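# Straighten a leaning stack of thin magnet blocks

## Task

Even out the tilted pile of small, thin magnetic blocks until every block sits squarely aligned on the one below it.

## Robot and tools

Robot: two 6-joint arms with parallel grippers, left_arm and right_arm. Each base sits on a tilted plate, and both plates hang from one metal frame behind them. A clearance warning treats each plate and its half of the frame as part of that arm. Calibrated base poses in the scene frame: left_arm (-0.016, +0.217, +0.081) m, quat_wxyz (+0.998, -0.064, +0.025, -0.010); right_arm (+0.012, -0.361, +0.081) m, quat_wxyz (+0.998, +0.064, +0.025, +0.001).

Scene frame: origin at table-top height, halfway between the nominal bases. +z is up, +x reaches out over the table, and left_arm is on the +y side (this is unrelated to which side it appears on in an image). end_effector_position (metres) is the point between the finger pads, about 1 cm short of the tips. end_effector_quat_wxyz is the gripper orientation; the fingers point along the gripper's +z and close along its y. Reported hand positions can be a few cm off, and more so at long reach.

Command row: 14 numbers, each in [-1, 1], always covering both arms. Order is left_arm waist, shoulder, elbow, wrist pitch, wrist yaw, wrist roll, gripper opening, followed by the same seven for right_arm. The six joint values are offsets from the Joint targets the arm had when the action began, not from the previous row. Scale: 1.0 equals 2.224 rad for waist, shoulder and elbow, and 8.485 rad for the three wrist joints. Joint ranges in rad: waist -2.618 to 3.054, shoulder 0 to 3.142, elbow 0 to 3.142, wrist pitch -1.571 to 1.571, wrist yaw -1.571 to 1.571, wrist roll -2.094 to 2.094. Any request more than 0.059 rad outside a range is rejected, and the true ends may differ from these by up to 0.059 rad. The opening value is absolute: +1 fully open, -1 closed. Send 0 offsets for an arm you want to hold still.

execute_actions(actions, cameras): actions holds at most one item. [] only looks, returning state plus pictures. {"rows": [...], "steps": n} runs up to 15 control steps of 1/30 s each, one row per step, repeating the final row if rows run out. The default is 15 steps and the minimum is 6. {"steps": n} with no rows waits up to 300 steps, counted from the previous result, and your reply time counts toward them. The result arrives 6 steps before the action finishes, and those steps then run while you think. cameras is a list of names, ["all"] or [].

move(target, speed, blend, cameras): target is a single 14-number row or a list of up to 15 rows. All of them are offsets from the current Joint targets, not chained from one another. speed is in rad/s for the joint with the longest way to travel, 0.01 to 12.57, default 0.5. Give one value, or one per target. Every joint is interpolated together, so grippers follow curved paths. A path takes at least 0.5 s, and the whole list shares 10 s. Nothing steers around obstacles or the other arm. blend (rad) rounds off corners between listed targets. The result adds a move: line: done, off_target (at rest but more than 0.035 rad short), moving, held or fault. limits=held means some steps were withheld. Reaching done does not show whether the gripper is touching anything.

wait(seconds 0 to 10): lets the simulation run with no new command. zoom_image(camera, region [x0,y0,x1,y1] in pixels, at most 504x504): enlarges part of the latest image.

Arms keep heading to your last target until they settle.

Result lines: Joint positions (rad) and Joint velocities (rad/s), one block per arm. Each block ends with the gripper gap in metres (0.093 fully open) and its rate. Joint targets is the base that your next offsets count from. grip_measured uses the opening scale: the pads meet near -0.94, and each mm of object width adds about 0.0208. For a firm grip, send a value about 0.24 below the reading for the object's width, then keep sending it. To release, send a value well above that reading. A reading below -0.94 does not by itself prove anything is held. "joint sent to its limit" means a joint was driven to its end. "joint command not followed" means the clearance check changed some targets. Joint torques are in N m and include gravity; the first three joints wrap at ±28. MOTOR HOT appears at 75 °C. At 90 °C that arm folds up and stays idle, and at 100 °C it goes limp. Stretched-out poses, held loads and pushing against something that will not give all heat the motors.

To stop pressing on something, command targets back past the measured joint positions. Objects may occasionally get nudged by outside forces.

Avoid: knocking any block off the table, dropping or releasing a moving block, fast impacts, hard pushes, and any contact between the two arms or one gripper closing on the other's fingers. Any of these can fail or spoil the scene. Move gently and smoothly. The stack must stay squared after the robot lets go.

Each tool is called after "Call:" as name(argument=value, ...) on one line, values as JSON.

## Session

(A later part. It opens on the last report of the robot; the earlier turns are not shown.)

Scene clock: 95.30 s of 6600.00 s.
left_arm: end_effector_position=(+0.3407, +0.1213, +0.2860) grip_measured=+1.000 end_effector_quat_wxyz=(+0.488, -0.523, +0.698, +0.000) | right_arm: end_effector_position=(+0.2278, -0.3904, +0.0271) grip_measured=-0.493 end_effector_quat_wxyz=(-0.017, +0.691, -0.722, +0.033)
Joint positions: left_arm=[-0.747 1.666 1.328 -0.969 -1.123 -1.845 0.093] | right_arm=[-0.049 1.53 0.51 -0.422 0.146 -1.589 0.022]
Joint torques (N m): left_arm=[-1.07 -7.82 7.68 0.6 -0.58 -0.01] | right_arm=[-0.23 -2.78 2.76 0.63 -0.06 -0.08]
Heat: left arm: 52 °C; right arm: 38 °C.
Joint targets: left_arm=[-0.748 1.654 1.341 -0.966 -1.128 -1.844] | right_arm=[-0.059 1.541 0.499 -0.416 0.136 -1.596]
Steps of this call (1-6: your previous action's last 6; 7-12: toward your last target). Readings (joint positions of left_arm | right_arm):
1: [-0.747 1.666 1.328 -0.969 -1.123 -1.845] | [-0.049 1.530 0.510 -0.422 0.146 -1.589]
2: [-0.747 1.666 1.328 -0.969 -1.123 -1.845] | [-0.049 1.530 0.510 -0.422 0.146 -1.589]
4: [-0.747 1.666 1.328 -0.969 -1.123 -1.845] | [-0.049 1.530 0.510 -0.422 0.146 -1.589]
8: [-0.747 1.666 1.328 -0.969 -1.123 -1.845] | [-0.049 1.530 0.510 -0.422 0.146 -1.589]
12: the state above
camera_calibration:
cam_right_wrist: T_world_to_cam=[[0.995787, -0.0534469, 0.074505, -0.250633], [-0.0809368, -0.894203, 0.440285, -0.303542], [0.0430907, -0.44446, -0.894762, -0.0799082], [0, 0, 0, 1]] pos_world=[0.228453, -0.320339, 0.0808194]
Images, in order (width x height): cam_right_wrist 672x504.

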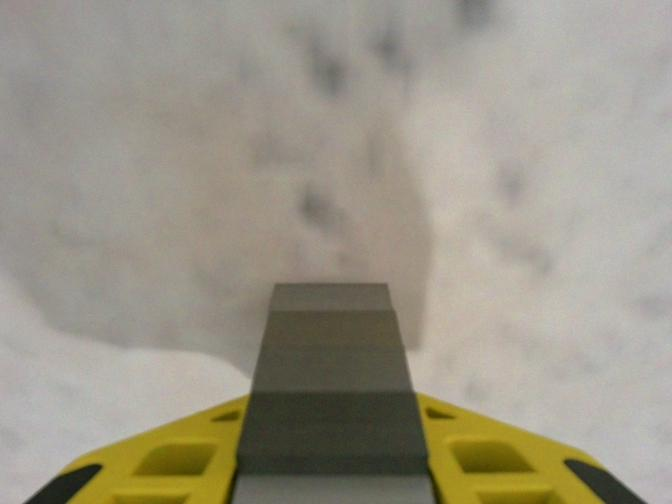

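Call:
execute_actions(actions=[{"rows":[[0,0,0,0,0,0,1,0,0,0,0,0,0,-0.56],[0,0,0,0,0,0,1,0,0,0,0,0,0,-0.53],[0,0,0,0,0,0,1,0,0,0,0,0,0,-0.50],[0,0,0,0,0,0,1,0,0,0,0,0,0,-0.48],[0,0,0,0,0,0,1,0,0,0,0,0,0,-0.46],[0,0,0,0,0,0,1,0,0,0,0,0,0,-0.44],[0,0,0,0,0,0,1,0,0,0,0,0,0,-0.42],[0,0,0,0,0,0,1,0,0,0,0,0,0,-0.40],[0,0,0,0,0,0,1,0,0,0,0,0,0,-0.38],[0,0,0,0,0,0,1,0,0,0,0,0,0,-0.36],[0,0,0,0,0,0,1,0,0,0,0,0,0,-0.34],[0,0,0,0,0,0,1,0,0,0,0,0,0,-0.31],[0,0,0,0,0,0,1,0,0,0,0,0,0,-0.28],[0,0,0,0,0,0,1,0,0,0,0,0,0,-0.25],[0,0,0,0,0,0,1,0,0,0,0,0,0,-0.21]],"steps":15}])

Call:
execute_actions(actions=[{"rows":[[0,0,0,0,0,0,1,0,0,0,0,0,0,-0.16],[0,0,0,0,0,0,1,0,0,0,0,0,0,-0.11],[0,0,0,0,0,0,1,0,0,0,0,0,0,-0.06],[0,0,0,0,0,0,1,0,0,0,0,0,0,-0.01],[0,0,0,0,0,0,1,0,0,0,0,0,0,0.04],[0,0,0,0,0,0,1,0,0,0,0,0,0,0.09],[0,0,0,0,0,0,1,0,0,0,0,0,0,0.14],[0,0,0,0,0,0,1,0,0,0,0,0,0,0.19],[0,0,0,0,0,0,1,0,0,0,0,0,0,0.24],[0,0,0,0,0,0,1,0,0,0,0,0,0,0.29],[0,0,0,0,0,0,1,0,0,0,0,0,0,0.34],[0,0,0,0,0,0,1,0,0,0,0,0,0,0.41]],"steps":13}])

Call:
move(target=[[0,0,0,0,0,0,1,0.0211,-0.0994,0.0805,-0.0458,-0.0009,0.0031,0.41],[0,0,0,0,0,0,1,0.0211,-0.0994,0.0805,-0.0458,-0.0009,0.1862,0.41]], speed=[0.22, 1.0], blend=[0.02, 0], cameras=["cam_right_wrist","cam_head_left"])

Call:
zoom_image(camera="cam_right_wrist", region=[200, 184, 460, 384])

Call:
zoom_image(camera="cam_head_left", region=[450, 190, 550, 280])

Scene clock: 97.20 s of 6600.00 s.
left_arm: end_effector_position=(+0.3407, +0.1213, +0.2860) grip_measured=+1.000 end_effector_quat_wxyz=(+0.488, -0.523, +0.698, +0.000) | right_arm: end_effector_position=(+0.2279, -0.3904, +0.0271) grip_measured=-0.391 end_effector_quat_wxyz=(-0.017, +0.691, -0.722, +0.034)
Joint positions: left_arm=[-0.747 1.666 1.328 -0.969 -1.123 -1.845 0.093] | right_arm=[-0.049 1.53 0.51 -0.422 0.146 -1.589 0.026]
Joint velocities: left_arm=[within noise] | right_arm=[0.022 0.017 0.002 -0.051 -0.125 0.022 0.023]
Joint torques (N m): left_arm=[-1.05 -7.76 7.61 0.6 -0.6 0.02] | right_arm=[-0.31 -2.78 2.74 0.64 -0.05 -0.09]
Heat: left arm: 52 °C; right arm: 38 °C.
Joint targets: left_arm=[-0.748 1.654 1.341 -0.966 -1.128 -1.844] | right_arm=[-0.059 1.541 0.499 -0.415 0.136 -1.596]
Steps of this call (1-15: toward your last target; 16-48: nothing new was sent; 49-57: this action's first 9). Readings (joint positions of left_arm | right_arm):
49: [-0.747 1.666 1.328 -0.969 -1.123 -1.845] | [-0.049 1.530 0.510 -0.422 0.146 -1.589]
50: [-0.747 1.666 1.328 -0.969 -1.123 -1.845] | [-0.049 1.530 0.510 -0.422 0.146 -1.589]
52: [-0.747 1.666 1.328 -0.969 -1.123 -1.845] | [-0.049 1.530 0.510 -0.422 0.146 -1.589]
56: [-0.747 1.666 1.328 -0.969 -1.123 -1.845] | [-0.049 1.530 0.510 -0.422 0.146 -1.589]
57: the state above

Scene clock: 97.63 s of 6600.00 s.
left_arm: end_effector_position=(+0.3407, +0.1213, +0.2860) grip_measured=+1.000 end_effector_quat_wxyz=(+0.488, -0.523, +0.698, +0.000) | right_arm: end_effector_position=(+0.2280, -0.3904, +0.0271) grip_measured=+0.105 end_effector_quat_wxyz=(-0.018, +0.691, -0.722, +0.034)
Joint positions: left_arm=[-0.747 1.666 1.328 -0.969 -1.123 -1.845 0.093] | right_arm=[-0.049 1.53 0.51 -0.421 0.146 -1.589 0.05]
Joint velocities: left_arm=[within noise] | right_arm=[0.002 0.007 0.007 -0.007 0.066 -0.051 0.075]
Joint torques (N m): left_arm=[-1.09 -7.76 7.71 0.6 -0.61 0] | right_arm=[-0.25 -2.69 2.93 0.62 -0.05 -0.11]
Heat: left arm: 52 °C; right arm: 38 °C.
Joint targets: left_arm=[-0.748 1.654 1.341 -0.966 -1.128 -1.844] | right_arm=[-0.059 1.541 0.499 -0.415 0.136 -1.596]
Steps of this call (1-6: your previous action's last 6; 7-13: this action's first 7). Readings (joint positions of left_arm | right_arm):
7: [-0.747 1.666 1.328 -0.969 -1.123 -1.845] | [-0.049 1.530 0.510 -0.421 0.146 -1.589]
8: [-0.747 1.666 1.328 -0.969 -1.123 -1.845] | [-0.049 1.530 0.510 -0.421 0.146 -1.589]
10: [-0.747 1.666 1.328 -0.969 -1.123 -1.845] | [-0.049 1.530 0.510 -0.421 0.146 -1.589]
13: the state above

Scene clock: 102.30 s of 6600.00 s.
left_arm: end_effector_position=(+0.3407, +0.1213, +0.2860) grip_measured=+1.000 end_effector_quat_wxyz=(+0.488, -0.523, +0.698, +0.000) | right_arm: end_effector_position=(+0.2255, -0.3912, +0.0891) grip_measured=+0.408 end_effector_quat_wxyz=(+0.029, +0.003, +1.000, -0.008)
Joint positions: left_arm=[-0.747 1.666 1.328 -0.969 -1.123 -1.845 0.093] | right_arm=[-0.021 1.337 0.653 -0.776 0.141 -0.025 0.065]
Joint torques (N m): left_arm=[-1.03 -7.68 7.68 0.61 -0.61 -0.01] | right_arm=[1.51 -4.6 6.72 0.28 -0.04 0.04]
Heat: left arm: 52 °C; right arm: 38 °C.
Joint targets: left_arm=[-0.748 1.654 1.341 -0.966 -1.128 -1.844] | right_arm=[-0.012 1.320 0.678 -0.804 0.129 -0.016]
Kept back: nothing.
move: done
camera_calibration:
cam_right_wrist: T_world_to_cam=[[-0.0174275, -0.999697, 0.0173831, -0.389638], [-0.928878, 0.0226213, 0.369695, 0.224416], [-0.369976, -0.00970393, -0.92899, 0.241512], [0, 0, 0, 1]] pos_world=[0.291018, -0.392252, 0.14817]
Images, in order (width x height): cam_head_left 672x504, cam_right_wrist 672x504.

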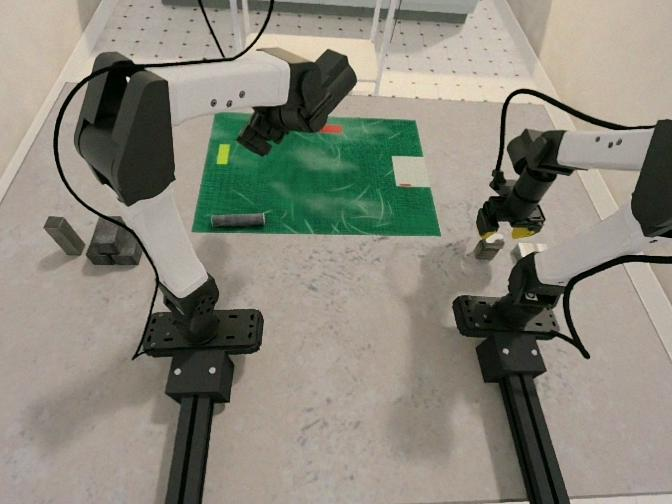

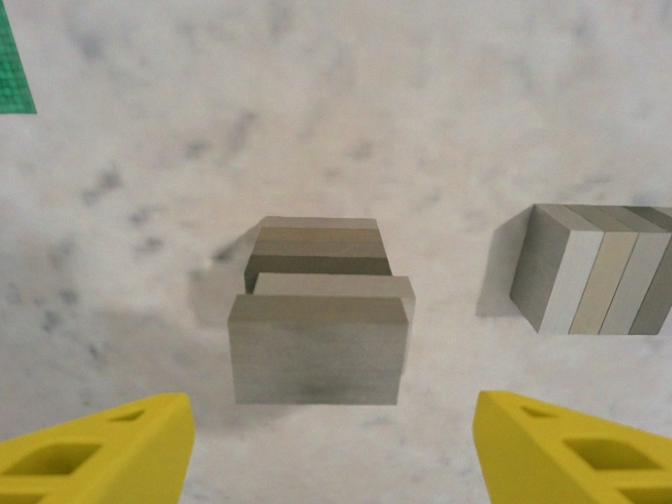

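Scaled by 1.938 from the camera's 672x504 image, which has a finer 960x720 frame.

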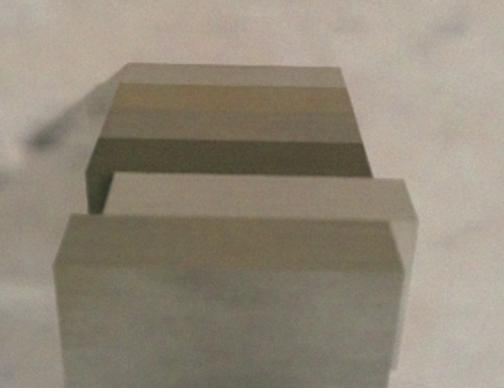

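Scaled by 5.040 from the camera's 672x504 image, which has a finer 960x720 frame.

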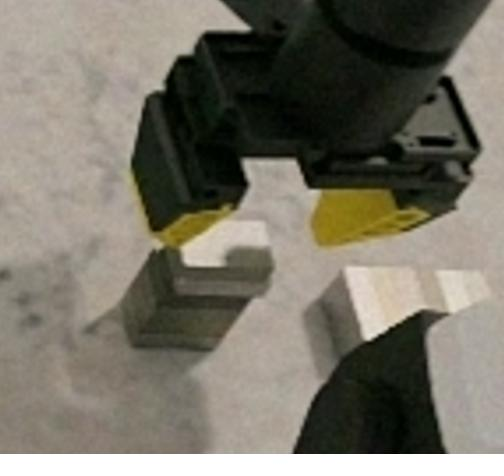

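Call:
move(target=[0,0,0,0,0,0,1,-0.0187,0.1000,-0.0762,0.0444,-0.0001,-0.0008,0.41], speed=0.2, cameras=["cam_right_wrist"])

Call:
zoom_image(camera="cam_right_wrist", region=[150, 224, 522, 503])

Scene clock: 105.23 s of 6600.00 s.
left_arm: end_effector_position=(+0.3407, +0.1213, +0.2860) grip_measured=+1.000 end_effector_quat_wxyz=(+0.488, -0.523, +0.698, +0.000) | right_arm: end_effector_position=(+0.2268, -0.3885, +0.0281) grip_measured=+0.408 end_effector_quat_wxyz=(+0.030, +0.015, +0.999, -0.009)
Joint positions: left_arm=[-0.747 1.666 1.328 -0.969 -1.123 -1.845 0.093] | right_arm=[-0.044 1.532 0.518 -0.44 0.141 -0.025 0.065]
Joint torques (N m): left_arm=[-1.06 -7.83 7.66 0.61 -0.59 0] | right_arm=[-0.31 -2.73 2.97 0.75 -0.02 0.02]
Heat: left arm: 52 °C; right arm: 38 °C.
Joint targets: left_arm=[-0.748 1.654 1.341 -0.966 -1.128 -1.844] | right_arm=[-0.053 1.543 0.508 -0.428 0.128 -0.023]
Kept back: nothing.
move: done
camera_calibration:
cam_right_wrist: T_world_to_cam=[[-0.0416616, -0.998967, 0.0181552, -0.380144], [-0.929235, 0.0454176, 0.366686, 0.257159], [-0.367132, -0.0015937, -0.930167, 0.187883], [0, 0, 0, 1]] pos_world=[0.292102, -0.391131, 0.0873677]
Images, in order (width x height): cam_right_wrist 672x504.

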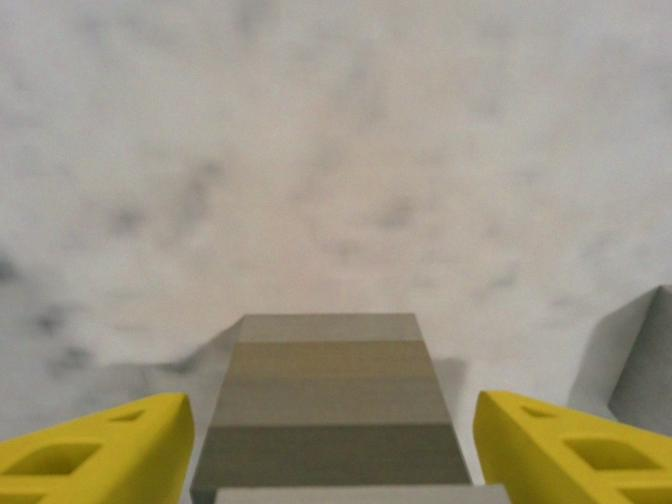

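Scaled by 1.355 from the camera's 672x504 image, which has a finer 960x720 frame.

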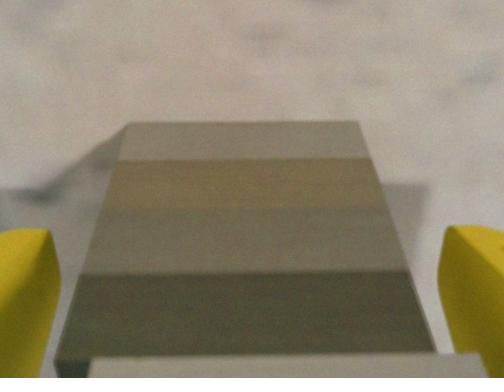

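Call:
execute_actions(actions=[{"rows":[[0,0,0,0,0,0,1,0,0,0,0,0,0,0.395],[0,0,0,0,0,0,1,0,0,0,0,0,0,0.38],[0,0,0,0,0,0,1,0,0,0,0,0,0,0.365],[0,0,0,0,0,0,1,0,0,0,0,0,0,0.35],[0,0,0,0,0,0,1,0,0,0,0,0,0,0.335],[0,0,0,0,0,0,1,0,0,0,0,0,0,0.32],[0,0,0,0,0,0,1,0,0,0,0,0,0,0.305],[0,0,0,0,0,0,1,0,0,0,0,0,0,0.29],[0,0,0,0,0,0,1,0,0,0,0,0,0,0.275],[0,0,0,0,0,0,1,0,0,0,0,0,0,0.26],[0,0,0,0,0,0,1,0,0,0,0,0,0,0.245],[0,0,0,0,0,0,1,0,0,0,0,0,0,0.23],[0,0,0,0,0,0,1,0,0,0,0,0,0,0.215],[0,0,0,0,0,0,1,0,0,0,0,0,0,0.20],[0,0,0,0,0,0,1,0,0,0,0,0,0,0.185]],"steps":15}])

Call:
execute_actions(actions=[{"rows":[[0,0,0,0,0,0,1,0,0,0,0,0,0,0.17],[0,0,0,0,0,0,1,0,0,0,0,0,0,0.155],[0,0,0,0,0,0,1,0,0,0,0,0,0,0.14],[0,0,0,0,0,0,1,0,0,0,0,0,0,0.125],[0,0,0,0,0,0,1,0,0,0,0,0,0,0.11],[0,0,0,0,0,0,1,0,0,0,0,0,0,0.095],[0,0,0,0,0,0,1,0,0,0,0,0,0,0.08],[0,0,0,0,0,0,1,0,0,0,0,0,0,0.065],[0,0,0,0,0,0,1,0,0,0,0,0,0,0.05],[0,0,0,0,0,0,1,0,0,0,0,0,0,0.035],[0,0,0,0,0,0,1,0,0,0,0,0,0,0.02],[0,0,0,0,0,0,1,0,0,0,0,0,0,0.005],[0,0,0,0,0,0,1,0,0,0,0,0,0,-0.01],[0,0,0,0,0,0,1,0,0,0,0,0,0,-0.025],[0,0,0,0,0,0,1,0,0,0,0,0,0,-0.04]],"steps":15}])

Call:
execute_actions(actions=[{"rows":[[0,0,0,0,0,0,1,0,0,0,0,0,0,-0.055],[0,0,0,0,0,0,1,0,0,0,0,0,0,-0.07],[0,0,0,0,0,0,1,0,0,0,0,0,0,-0.085],[0,0,0,0,0,0,1,0,0,0,0,0,0,-0.10],[0,0,0,0,0,0,1,0,0,0,0,0,0,-0.12],[0,0,0,0,0,0,1,0,0,0,0,0,0,-0.14],[0,0,0,0,0,0,1,0,0,0,0,0,0,-0.16],[0,0,0,0,0,0,1,0,0,0,0,0,0,-0.18],[0,0,0,0,0,0,1,0,0,0,0,0,0,-0.20],[0,0,0,0,0,0,1,0,0,0,0,0,0,-0.22],[0,0,0,0,0,0,1,0,0,0,0,0,0,-0.24],[0,0,0,0,0,0,1,0,0,0,0,0,0,-0.26],[0,0,0,0,0,0,1,0,0,0,0,0,0,-0.28]],"steps":15}])

Call:
execute_actions(actions=[{"steps": 12}], cameras=["cam_right_wrist","cam_head_left"])

Call:
zoom_image(camera="cam_right_wrist", region=[150, 224, 522, 503])

Scene clock: 106.53 s of 6600.00 s.
left_arm: end_effector_position=(+0.3407, +0.1213, +0.2860) grip_measured=+1.000 end_effector_quat_wxyz=(+0.488, -0.523, +0.698, +0.000) | right_arm: end_effector_position=(+0.2270, -0.3885, +0.0281) grip_measured=+0.286 end_effector_quat_wxyz=(+0.031, +0.015, +0.999, -0.009)
Joint positions: left_arm=[-0.747 1.666 1.328 -0.969 -1.123 -1.845 0.093] | right_arm=[-0.044 1.532 0.518 -0.439 0.141 -0.025 0.059]
Joint velocities: left_arm=[within noise] | right_arm=[-0.017 -0.002 -0.012 -0.007 -0.066 0.022 -0.021]
Joint torques (N m): left_arm=[-1.1 -7.83 7.73 0.59 -0.6 0.02] | right_arm=[-0.24 -2.85 3.12 0.78 -0.02 -0.03]
Heat: left arm: 52 °C; right arm: 38 °C.
Joint targets: left_arm=[-0.748 1.654 1.341 -0.966 -1.128 -1.844] | right_arm=[-0.053 1.543 0.508 -0.427 0.128 -0.023]
Steps of this call (1-30: nothing new was sent; 31-39: this action's first 9). Readings (joint positions of left_arm | right_arm):
31: [-0.747 1.666 1.328 -0.969 -1.123 -1.845] | [-0.044 1.532 0.518 -0.439 0.141 -0.025]
32: [-0.747 1.666 1.328 -0.969 -1.123 -1.845] | [-0.044 1.532 0.518 -0.439 0.141 -0.025]
34: [-0.747 1.666 1.328 -0.969 -1.123 -1.845] | [-0.044 1.532 0.518 -0.439 0.141 -0.025]
38: [-0.747 1.666 1.328 -0.969 -1.123 -1.845] | [-0.044 1.532 0.518 -0.439 0.141 -0.025]
39: the state above

Scene clock: 107.03 s of 6600.00 s.
left_arm: end_effector_position=(+0.3407, +0.1213, +0.2860) grip_measured=+1.000 end_effector_quat_wxyz=(+0.488, -0.523, +0.698, +0.000) | right_arm: end_effector_position=(+0.2273, -0.3888, +0.0281) grip_measured=+0.060 end_effector_quat_wxyz=(+0.031, +0.016, +0.999, -0.009)
Joint positions: left_arm=[-0.747 1.666 1.328 -0.969 -1.123 -1.845 0.093] | right_arm=[-0.045 1.532 0.518 -0.438 0.141 -0.025 0.048]
Joint velocities: left_arm=[within noise] | right_arm=[-0.017 -0.002 -0.002 -0.051 0.022 0.066 -0.018]
Joint torques (N m): left_arm=[-1.06 -7.77 7.68 0.6 -0.59 0.01] | right_arm=[0.1 -2.76 2.95 0.74 -0.05 0]
Heat: left arm: 52 °C; right arm: 38 °C.
Joint targets: left_arm=[-0.748 1.654 1.341 -0.966 -1.128 -1.844] | right_arm=[-0.053 1.543 0.508 -0.428 0.128 -0.023]
Steps of this call (1-6: your previous action's last 6; 7-15: this action's first 9). Readings (joint positions of left_arm | right_arm):
7: [-0.747 1.666 1.328 -0.969 -1.123 -1.845] | [-0.044 1.532 0.518 -0.439 0.141 -0.025]
8: [-0.747 1.666 1.328 -0.969 -1.123 -1.845] | [-0.044 1.532 0.518 -0.439 0.141 -0.025]
10: [-0.747 1.666 1.328 -0.969 -1.123 -1.845] | [-0.044 1.532 0.518 -0.439 0.141 -0.025]
14: [-0.747 1.666 1.328 -0.969 -1.123 -1.845] | [-0.045 1.532 0.518 -0.438 0.141 -0.025]
15: the state above

Scene clock: 107.53 s of 6600.00 s.
left_arm: end_effector_position=(+0.3407, +0.1213, +0.2860) grip_measured=+1.000 end_effector_quat_wxyz=(+0.488, -0.523, +0.698, +0.000) | right_arm: end_effector_position=(+0.2274, -0.3886, +0.0281) grip_measured=-0.136 end_effector_quat_wxyz=(+0.031, +0.016, +0.999, -0.008)
Joint positions: left_arm=[-0.747 1.666 1.328 -0.969 -1.123 -1.845 0.093] | right_arm=[-0.046 1.532 0.518 -0.438 0.139 -0.025 0.039]
Joint velocities: left_arm=[within noise] | right_arm=[0.002 -0.007 -0.007 -0.037 0.022 0.007 -0.006]
Joint torques (N m): left_arm=[-1.11 -7.77 7.69 0.59 -0.59 0] | right_arm=[-0.16 -2.71 2.99 0.76 -0.02 -0.05]
Heat: left arm: 52 °C; right arm: 38 °C.
Joint targets: left_arm=[-0.748 1.654 1.341 -0.966 -1.128 -1.844] | right_arm=[-0.053 1.543 0.508 -0.428 0.128 -0.023]
Steps of this call (1-6: your previous action's last 6; 7-15: this action's first 9). Readings (joint positions of left_arm | right_arm):
7: [-0.747 1.666 1.328 -0.969 -1.123 -1.845] | [-0.046 1.532 0.518 -0.438 0.140 -0.025]
8: [-0.747 1.666 1.328 -0.969 -1.123 -1.845] | [-0.046 1.532 0.518 -0.438 0.140 -0.025]
10: [-0.747 1.666 1.328 -0.969 -1.123 -1.845] | [-0.046 1.532 0.518 -0.438 0.140 -0.025]
14: [-0.747 1.666 1.328 -0.969 -1.123 -1.845] | [-0.046 1.532 0.518 -0.438 0.139 -0.025]
15: the state above

Scene clock: 107.93 s of 6600.00 s.
left_arm: end_effector_position=(+0.3407, +0.1213, +0.2860) grip_measured=+1.000 end_effector_quat_wxyz=(+0.488, -0.523, +0.698, +0.000) | right_arm: end_effector_position=(+0.2274, -0.3886, +0.0281) grip_measured=-0.173 end_effector_quat_wxyz=(+0.032, +0.016, +0.999, -0.008)
Joint positions: left_arm=[-0.747 1.666 1.328 -0.969 -1.123 -1.845 0.093] | right_arm=[-0.046 1.532 0.518 -0.437 0.139 -0.025 0.037]
Joint torques (N m): left_arm=[-1.07 -7.82 7.69 0.59 -0.58 -0.01] | right_arm=[-0.12 -2.89 3.03 0.69 0.03 0.01]
Heat: left arm: 52 °C; right arm: 38 °C.
Joint targets: left_arm=[-0.748 1.654 1.341 -0.966 -1.128 -1.844] | right_arm=[-0.053 1.543 0.508 -0.427 0.128 -0.023]
Steps of this call (1-6: your previous action's last 6; 7-12: toward your last target). Readings (joint positions of left_arm | right_arm):
1: [-0.747 1.666 1.328 -0.969 -1.123 -1.845] | [-0.046 1.532 0.518 -0.438 0.139 -0.025]
2: [-0.747 1.666 1.328 -0.969 -1.123 -1.845] | [-0.046 1.532 0.518 -0.438 0.139 -0.025]
4: [-0.747 1.666 1.328 -0.969 -1.123 -1.845] | [-0.046 1.532 0.518 -0.438 0.139 -0.025]
8: [-0.747 1.666 1.328 -0.969 -1.123 -1.845] | [-0.046 1.532 0.518 -0.438 0.139 -0.025]
12: the state above
camera_calibration:
cam_right_wrist: T_world_to_cam=[[-0.0433842, -0.998918, 0.0167778, -0.379777], [-0.930063, 0.0465149, 0.364443, 0.258438], [-0.364828, 0.000206602, -0.931075, 0.188361], [0, 0, 0, 1]] pos_world=[0.292607, -0.391426, 0.0875639]
Images, in order (width x height): cam_head_left 672x504, cam_right_wrist 672x504.

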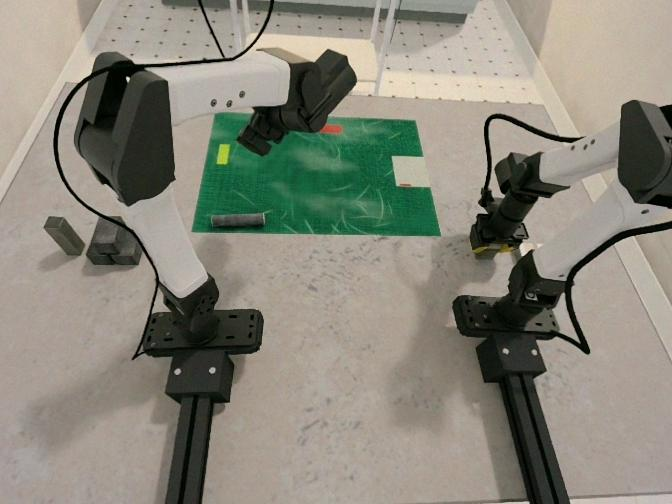

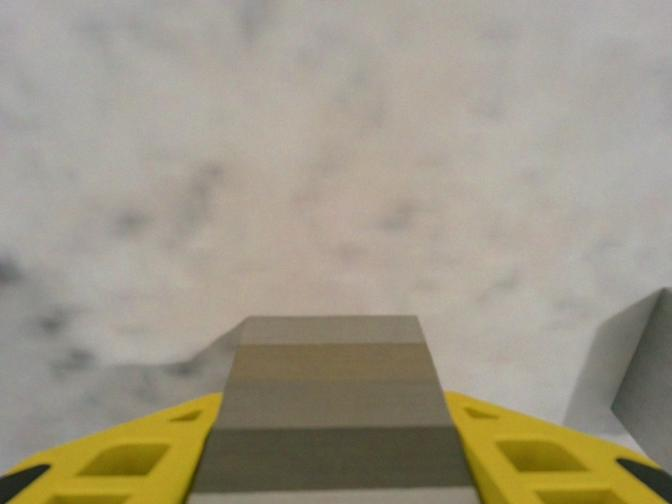

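Scaled by 1.355 from the camera's 672x504 image, which has a finer 960x720 frame.

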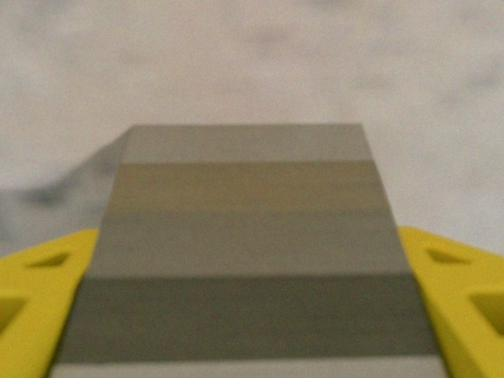

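Call:
execute_actions(actions=[{"rows":[[0,0,0,0,0,0,1,0,0,0,0,0,0,-0.24],[0,0,0,0,0,0,1,0,0,0,0,0,0,-0.21],[0,0,0,0,0,0,1,0,0,0,0,0,0,-0.18],[0,0,0,0,0,0,1,0,0,0,0,0,0,-0.16],[0,0,0,0,0,0,1,0,0,0,0,0,0,-0.14],[0,0,0,0,0,0,1,0,0,0,0,0,0,-0.12],[0,0,0,0,0,0,1,0,0,0,0,0,0,-0.10],[0,0,0,0,0,0,1,0,0,0,0,0,0,-0.08],[0,0,0,0,0,0,1,0,0,0,0,0,0,-0.06],[0,0,0,0,0,0,1,0,0,0,0,0,0,-0.04],[0,0,0,0,0,0,1,0,0,0,0,0,0,-0.01],[0,0,0,0,0,0,1,0,0,0,0,0,0,0.02],[0,0,0,0,0,0,1,0,0,0,0,0,0,0.06],[0,0,0,0,0,0,1,0,0,0,0,0,0,0.10],[0,0,0,0,0,0,1,0,0,0,0,0,0,0.14]],"steps":15}])

Call:
execute_actions(actions=[{"rows":[[0,0,0,0,0,0,1,0,0,0,0,0,0,0.18],[0,0,0,0,0,0,1,0,0,0,0,0,0,0.22],[0,0,0,0,0,0,1,0,0,0,0,0,0,0.26],[0,0,0,0,0,0,1,0,0,0,0,0,0,0.30],[0,0,0,0,0,0,1,0,0,0,0,0,0,0.34],[0,0,0,0,0,0,1,0,0,0,0,0,0,0.38],[0,0,0,0,0,0,1,0,0,0,0,0,0,0.41]],"steps":12}])

Call:
move(target=[[0,0,0,0,0,0,1,0.0184,-0.1003,0.0764,-0.0446,0,0,0.41],[0,0,0,0,0,0,1,0.0252,-0.1263,0.1030,-0.0586,0,0,0.41]], speed=[0.22, 0.3], blend=[0.03, 0], cameras=["cam_right_wrist","cam_head_left","cam_head_right"])

Call:
zoom_image(camera="cam_right_wrist", region=[200, 164, 450, 364])

Call:
zoom_image(camera="cam_head_left", region=[450, 210, 530, 280])

Call:
zoom_image(camera="cam_head_right", region=[450, 210, 530, 280])

Scene clock: 109.17 s of 6600.00 s.
left_arm: end_effector_position=(+0.3407, +0.1213, +0.2860) grip_measured=+1.000 end_effector_quat_wxyz=(+0.488, -0.523, +0.698, +0.000) | right_arm: end_effector_position=(+0.2274, -0.3886, +0.0281) grip_measured=-0.070 end_effector_quat_wxyz=(+0.032, +0.016, +0.999, -0.008)
Joint positions: left_arm=[-0.747 1.666 1.328 -0.969 -1.123 -1.845 0.093] | right_arm=[-0.046 1.532 0.518 -0.437 0.139 -0.025 0.042]
Joint velocities: left_arm=[within noise] | right_arm=[-0.022 0.007 -0.002 0.037 -0.022 0.051 0.022]
Joint torques (N m): left_arm=[-1.09 -7.77 7.73 0.61 -0.61 -0.01] | right_arm=[-0.14 -2.81 2.95 0.74 -0.01 -0.01]
Heat: left arm: 52 °C; right arm: 38 °C.
Joint targets: left_arm=[-0.748 1.654 1.341 -0.966 -1.128 -1.844] | right_arm=[-0.053 1.543 0.508 -0.427 0.128 -0.023]
Steps of this call (1-15: toward your last target; 16-28: nothing new was sent; 29-37: this action's first 9). Readings (joint positions of left_arm | right_arm):
29: [-0.747 1.666 1.328 -0.969 -1.123 -1.845] | [-0.046 1.532 0.518 -0.437 0.139 -0.025]
30: [-0.747 1.666 1.328 -0.969 -1.123 -1.845] | [-0.046 1.532 0.518 -0.437 0.139 -0.025]
32: [-0.747 1.666 1.328 -0.969 -1.123 -1.845] | [-0.046 1.532 0.518 -0.437 0.139 -0.025]
36: [-0.747 1.666 1.328 -0.969 -1.123 -1.845] | [-0.046 1.532 0.518 -0.437 0.139 -0.025]
37: the state above

Scene clock: 109.57 s of 6600.00 s.
left_arm: end_effector_position=(+0.3407, +0.1213, +0.2860) grip_measured=+1.000 end_effector_quat_wxyz=(+0.488, -0.523, +0.698, +0.000) | right_arm: end_effector_position=(+0.2274, -0.3886, +0.0281) grip_measured=+0.352 end_effector_quat_wxyz=(+0.032, +0.016, +0.999, -0.008)
Joint positions: left_arm=[-0.747 1.666 1.328 -0.969 -1.123 -1.845 0.093] | right_arm=[-0.046 1.532 0.518 -0.437 0.139 -0.025 0.062]
Joint velocities: left_arm=[within noise] | right_arm=[0.002 -0.002 0.007 0.051 -0.007 0.037 0.059]
Joint torques (N m): left_arm=[-1.14 -7.83 7.69 0.59 -0.58 -0.02] | right_arm=[-0.03 -2.74 2.93 0.74 0 -0.02]
Heat: left arm: 52 °C; right arm: 38 °C.
Joint targets: left_arm=[-0.748 1.654 1.341 -0.966 -1.128 -1.844] | right_arm=[-0.053 1.543 0.508 -0.427 0.128 -0.023]
Steps of this call (1-6: your previous action's last 6; 7-12: this action's first 6). Readings (joint positions of left_arm | right_arm):
7: [-0.747 1.666 1.328 -0.969 -1.123 -1.845] | [-0.046 1.532 0.518 -0.437 0.139 -0.025]
8: [-0.747 1.666 1.328 -0.969 -1.123 -1.845] | [-0.046 1.532 0.518 -0.437 0.139 -0.025]
10: [-0.747 1.666 1.328 -0.969 -1.123 -1.845] | [-0.046 1.532 0.518 -0.437 0.139 -0.025]
12: the state above

Scene clock: 112.63 s of 6600.00 s.
left_arm: end_effector_position=(+0.3407, +0.1213, +0.2860) grip_measured=+1.000 end_effector_quat_wxyz=(+0.488, -0.523, +0.698, +0.000) | right_arm: end_effector_position=(+0.2229, -0.3908, +0.1131) grip_measured=+0.408 end_effector_quat_wxyz=(+0.030, -0.004, +1.000, -0.006)
Joint positions: left_arm=[-0.747 1.666 1.328 -0.969 -1.123 -1.845 0.093] | right_arm=[-0.006 1.277 0.712 -0.895 0.139 -0.025 0.065]
Joint torques (N m): left_arm=[-1.1 -7.84 7.68 0.61 -0.58 0.04] | right_arm=[1.46 -4.27 7.09 0.25 -0.02 -0.02]
Heat: left arm: 52 °C; right arm: 38 °C.
Joint targets: left_arm=[-0.748 1.654 1.341 -0.966 -1.128 -1.844] | right_arm=[0.003 1.262 0.737 -0.925 0.128 -0.023]
Kept back: nothing.
move: done
camera_calibration:
cam_right_wrist: T_world_to_cam=[[-0.00325543, -0.999887, 0.0146432, -0.392699], [-0.929526, 0.00842533, 0.368662, 0.207804], [-0.368743, -0.012411, -0.929448, 0.26158], [0, 0, 0, 1]] pos_world=[0.288337, -0.391159, 0.172266]
Images, in order (width x height): cam_head_left 672x504, cam_head_right 672x504, cam_right_wrist 672x504.

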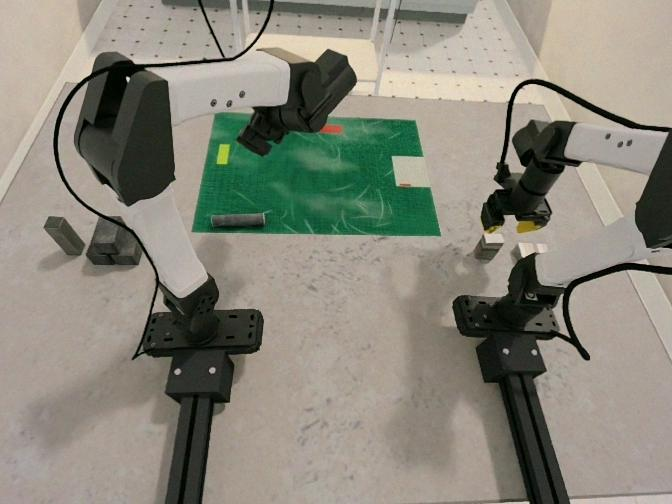

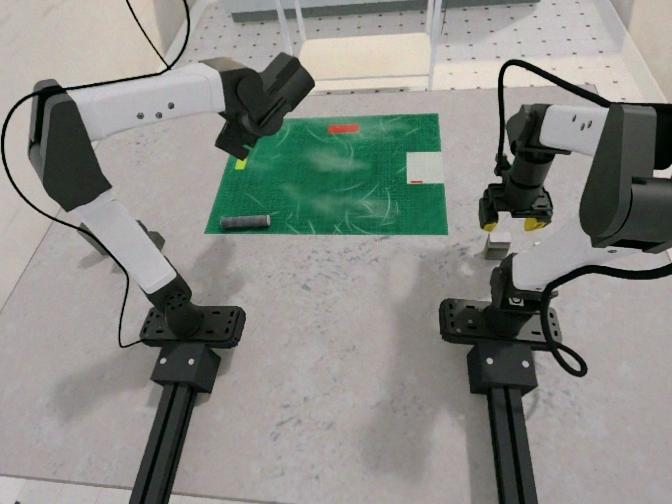

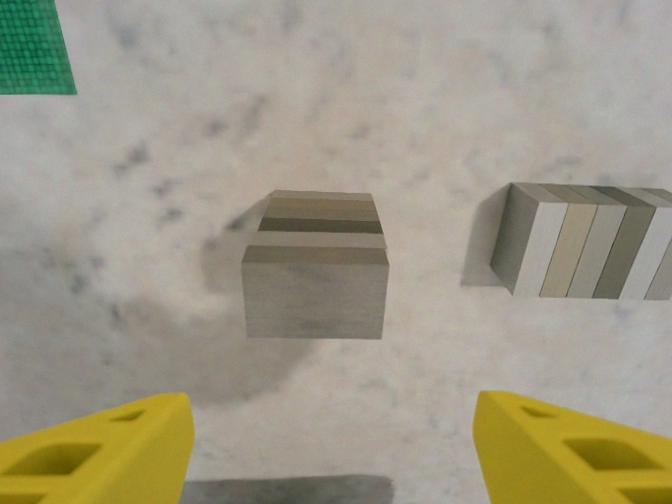

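Scaled by 2.016 from the camera's 672x504 image, which has a finer 960x720 frame.

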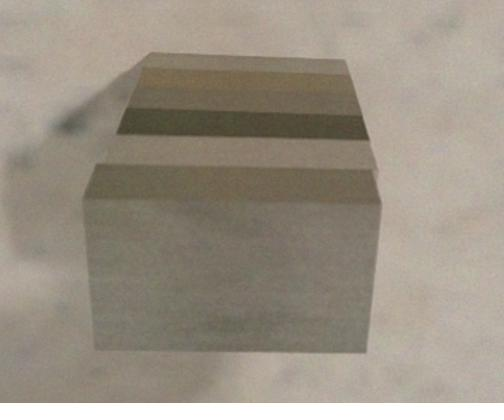

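Scaled by 6.300 from the camera's 672x504 image, which has a finer 960x720 frame.

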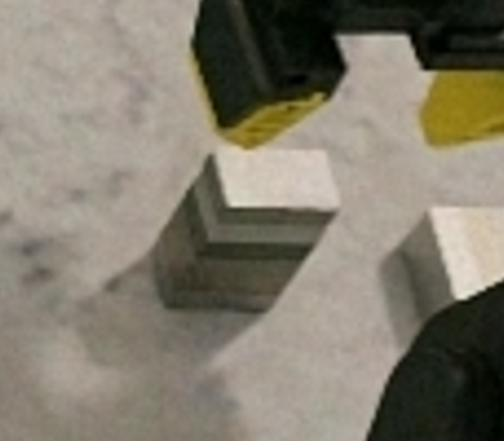

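Scaled by 6.300 from the camera's 672x504 image, which has a finer 960x720 frame.

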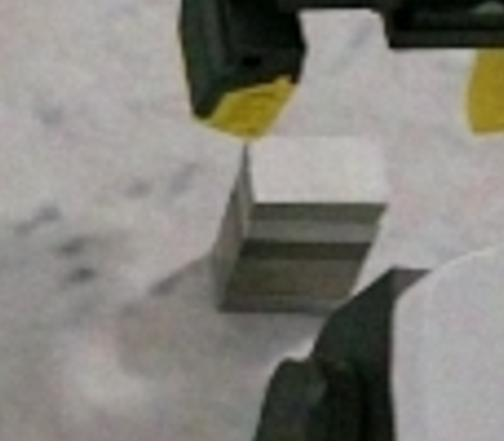

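The stack is square in both directions, as seen from the wrist camera and both head cameras.

Call:
finished_scene(scene=2)

The scene is finished: the task was done.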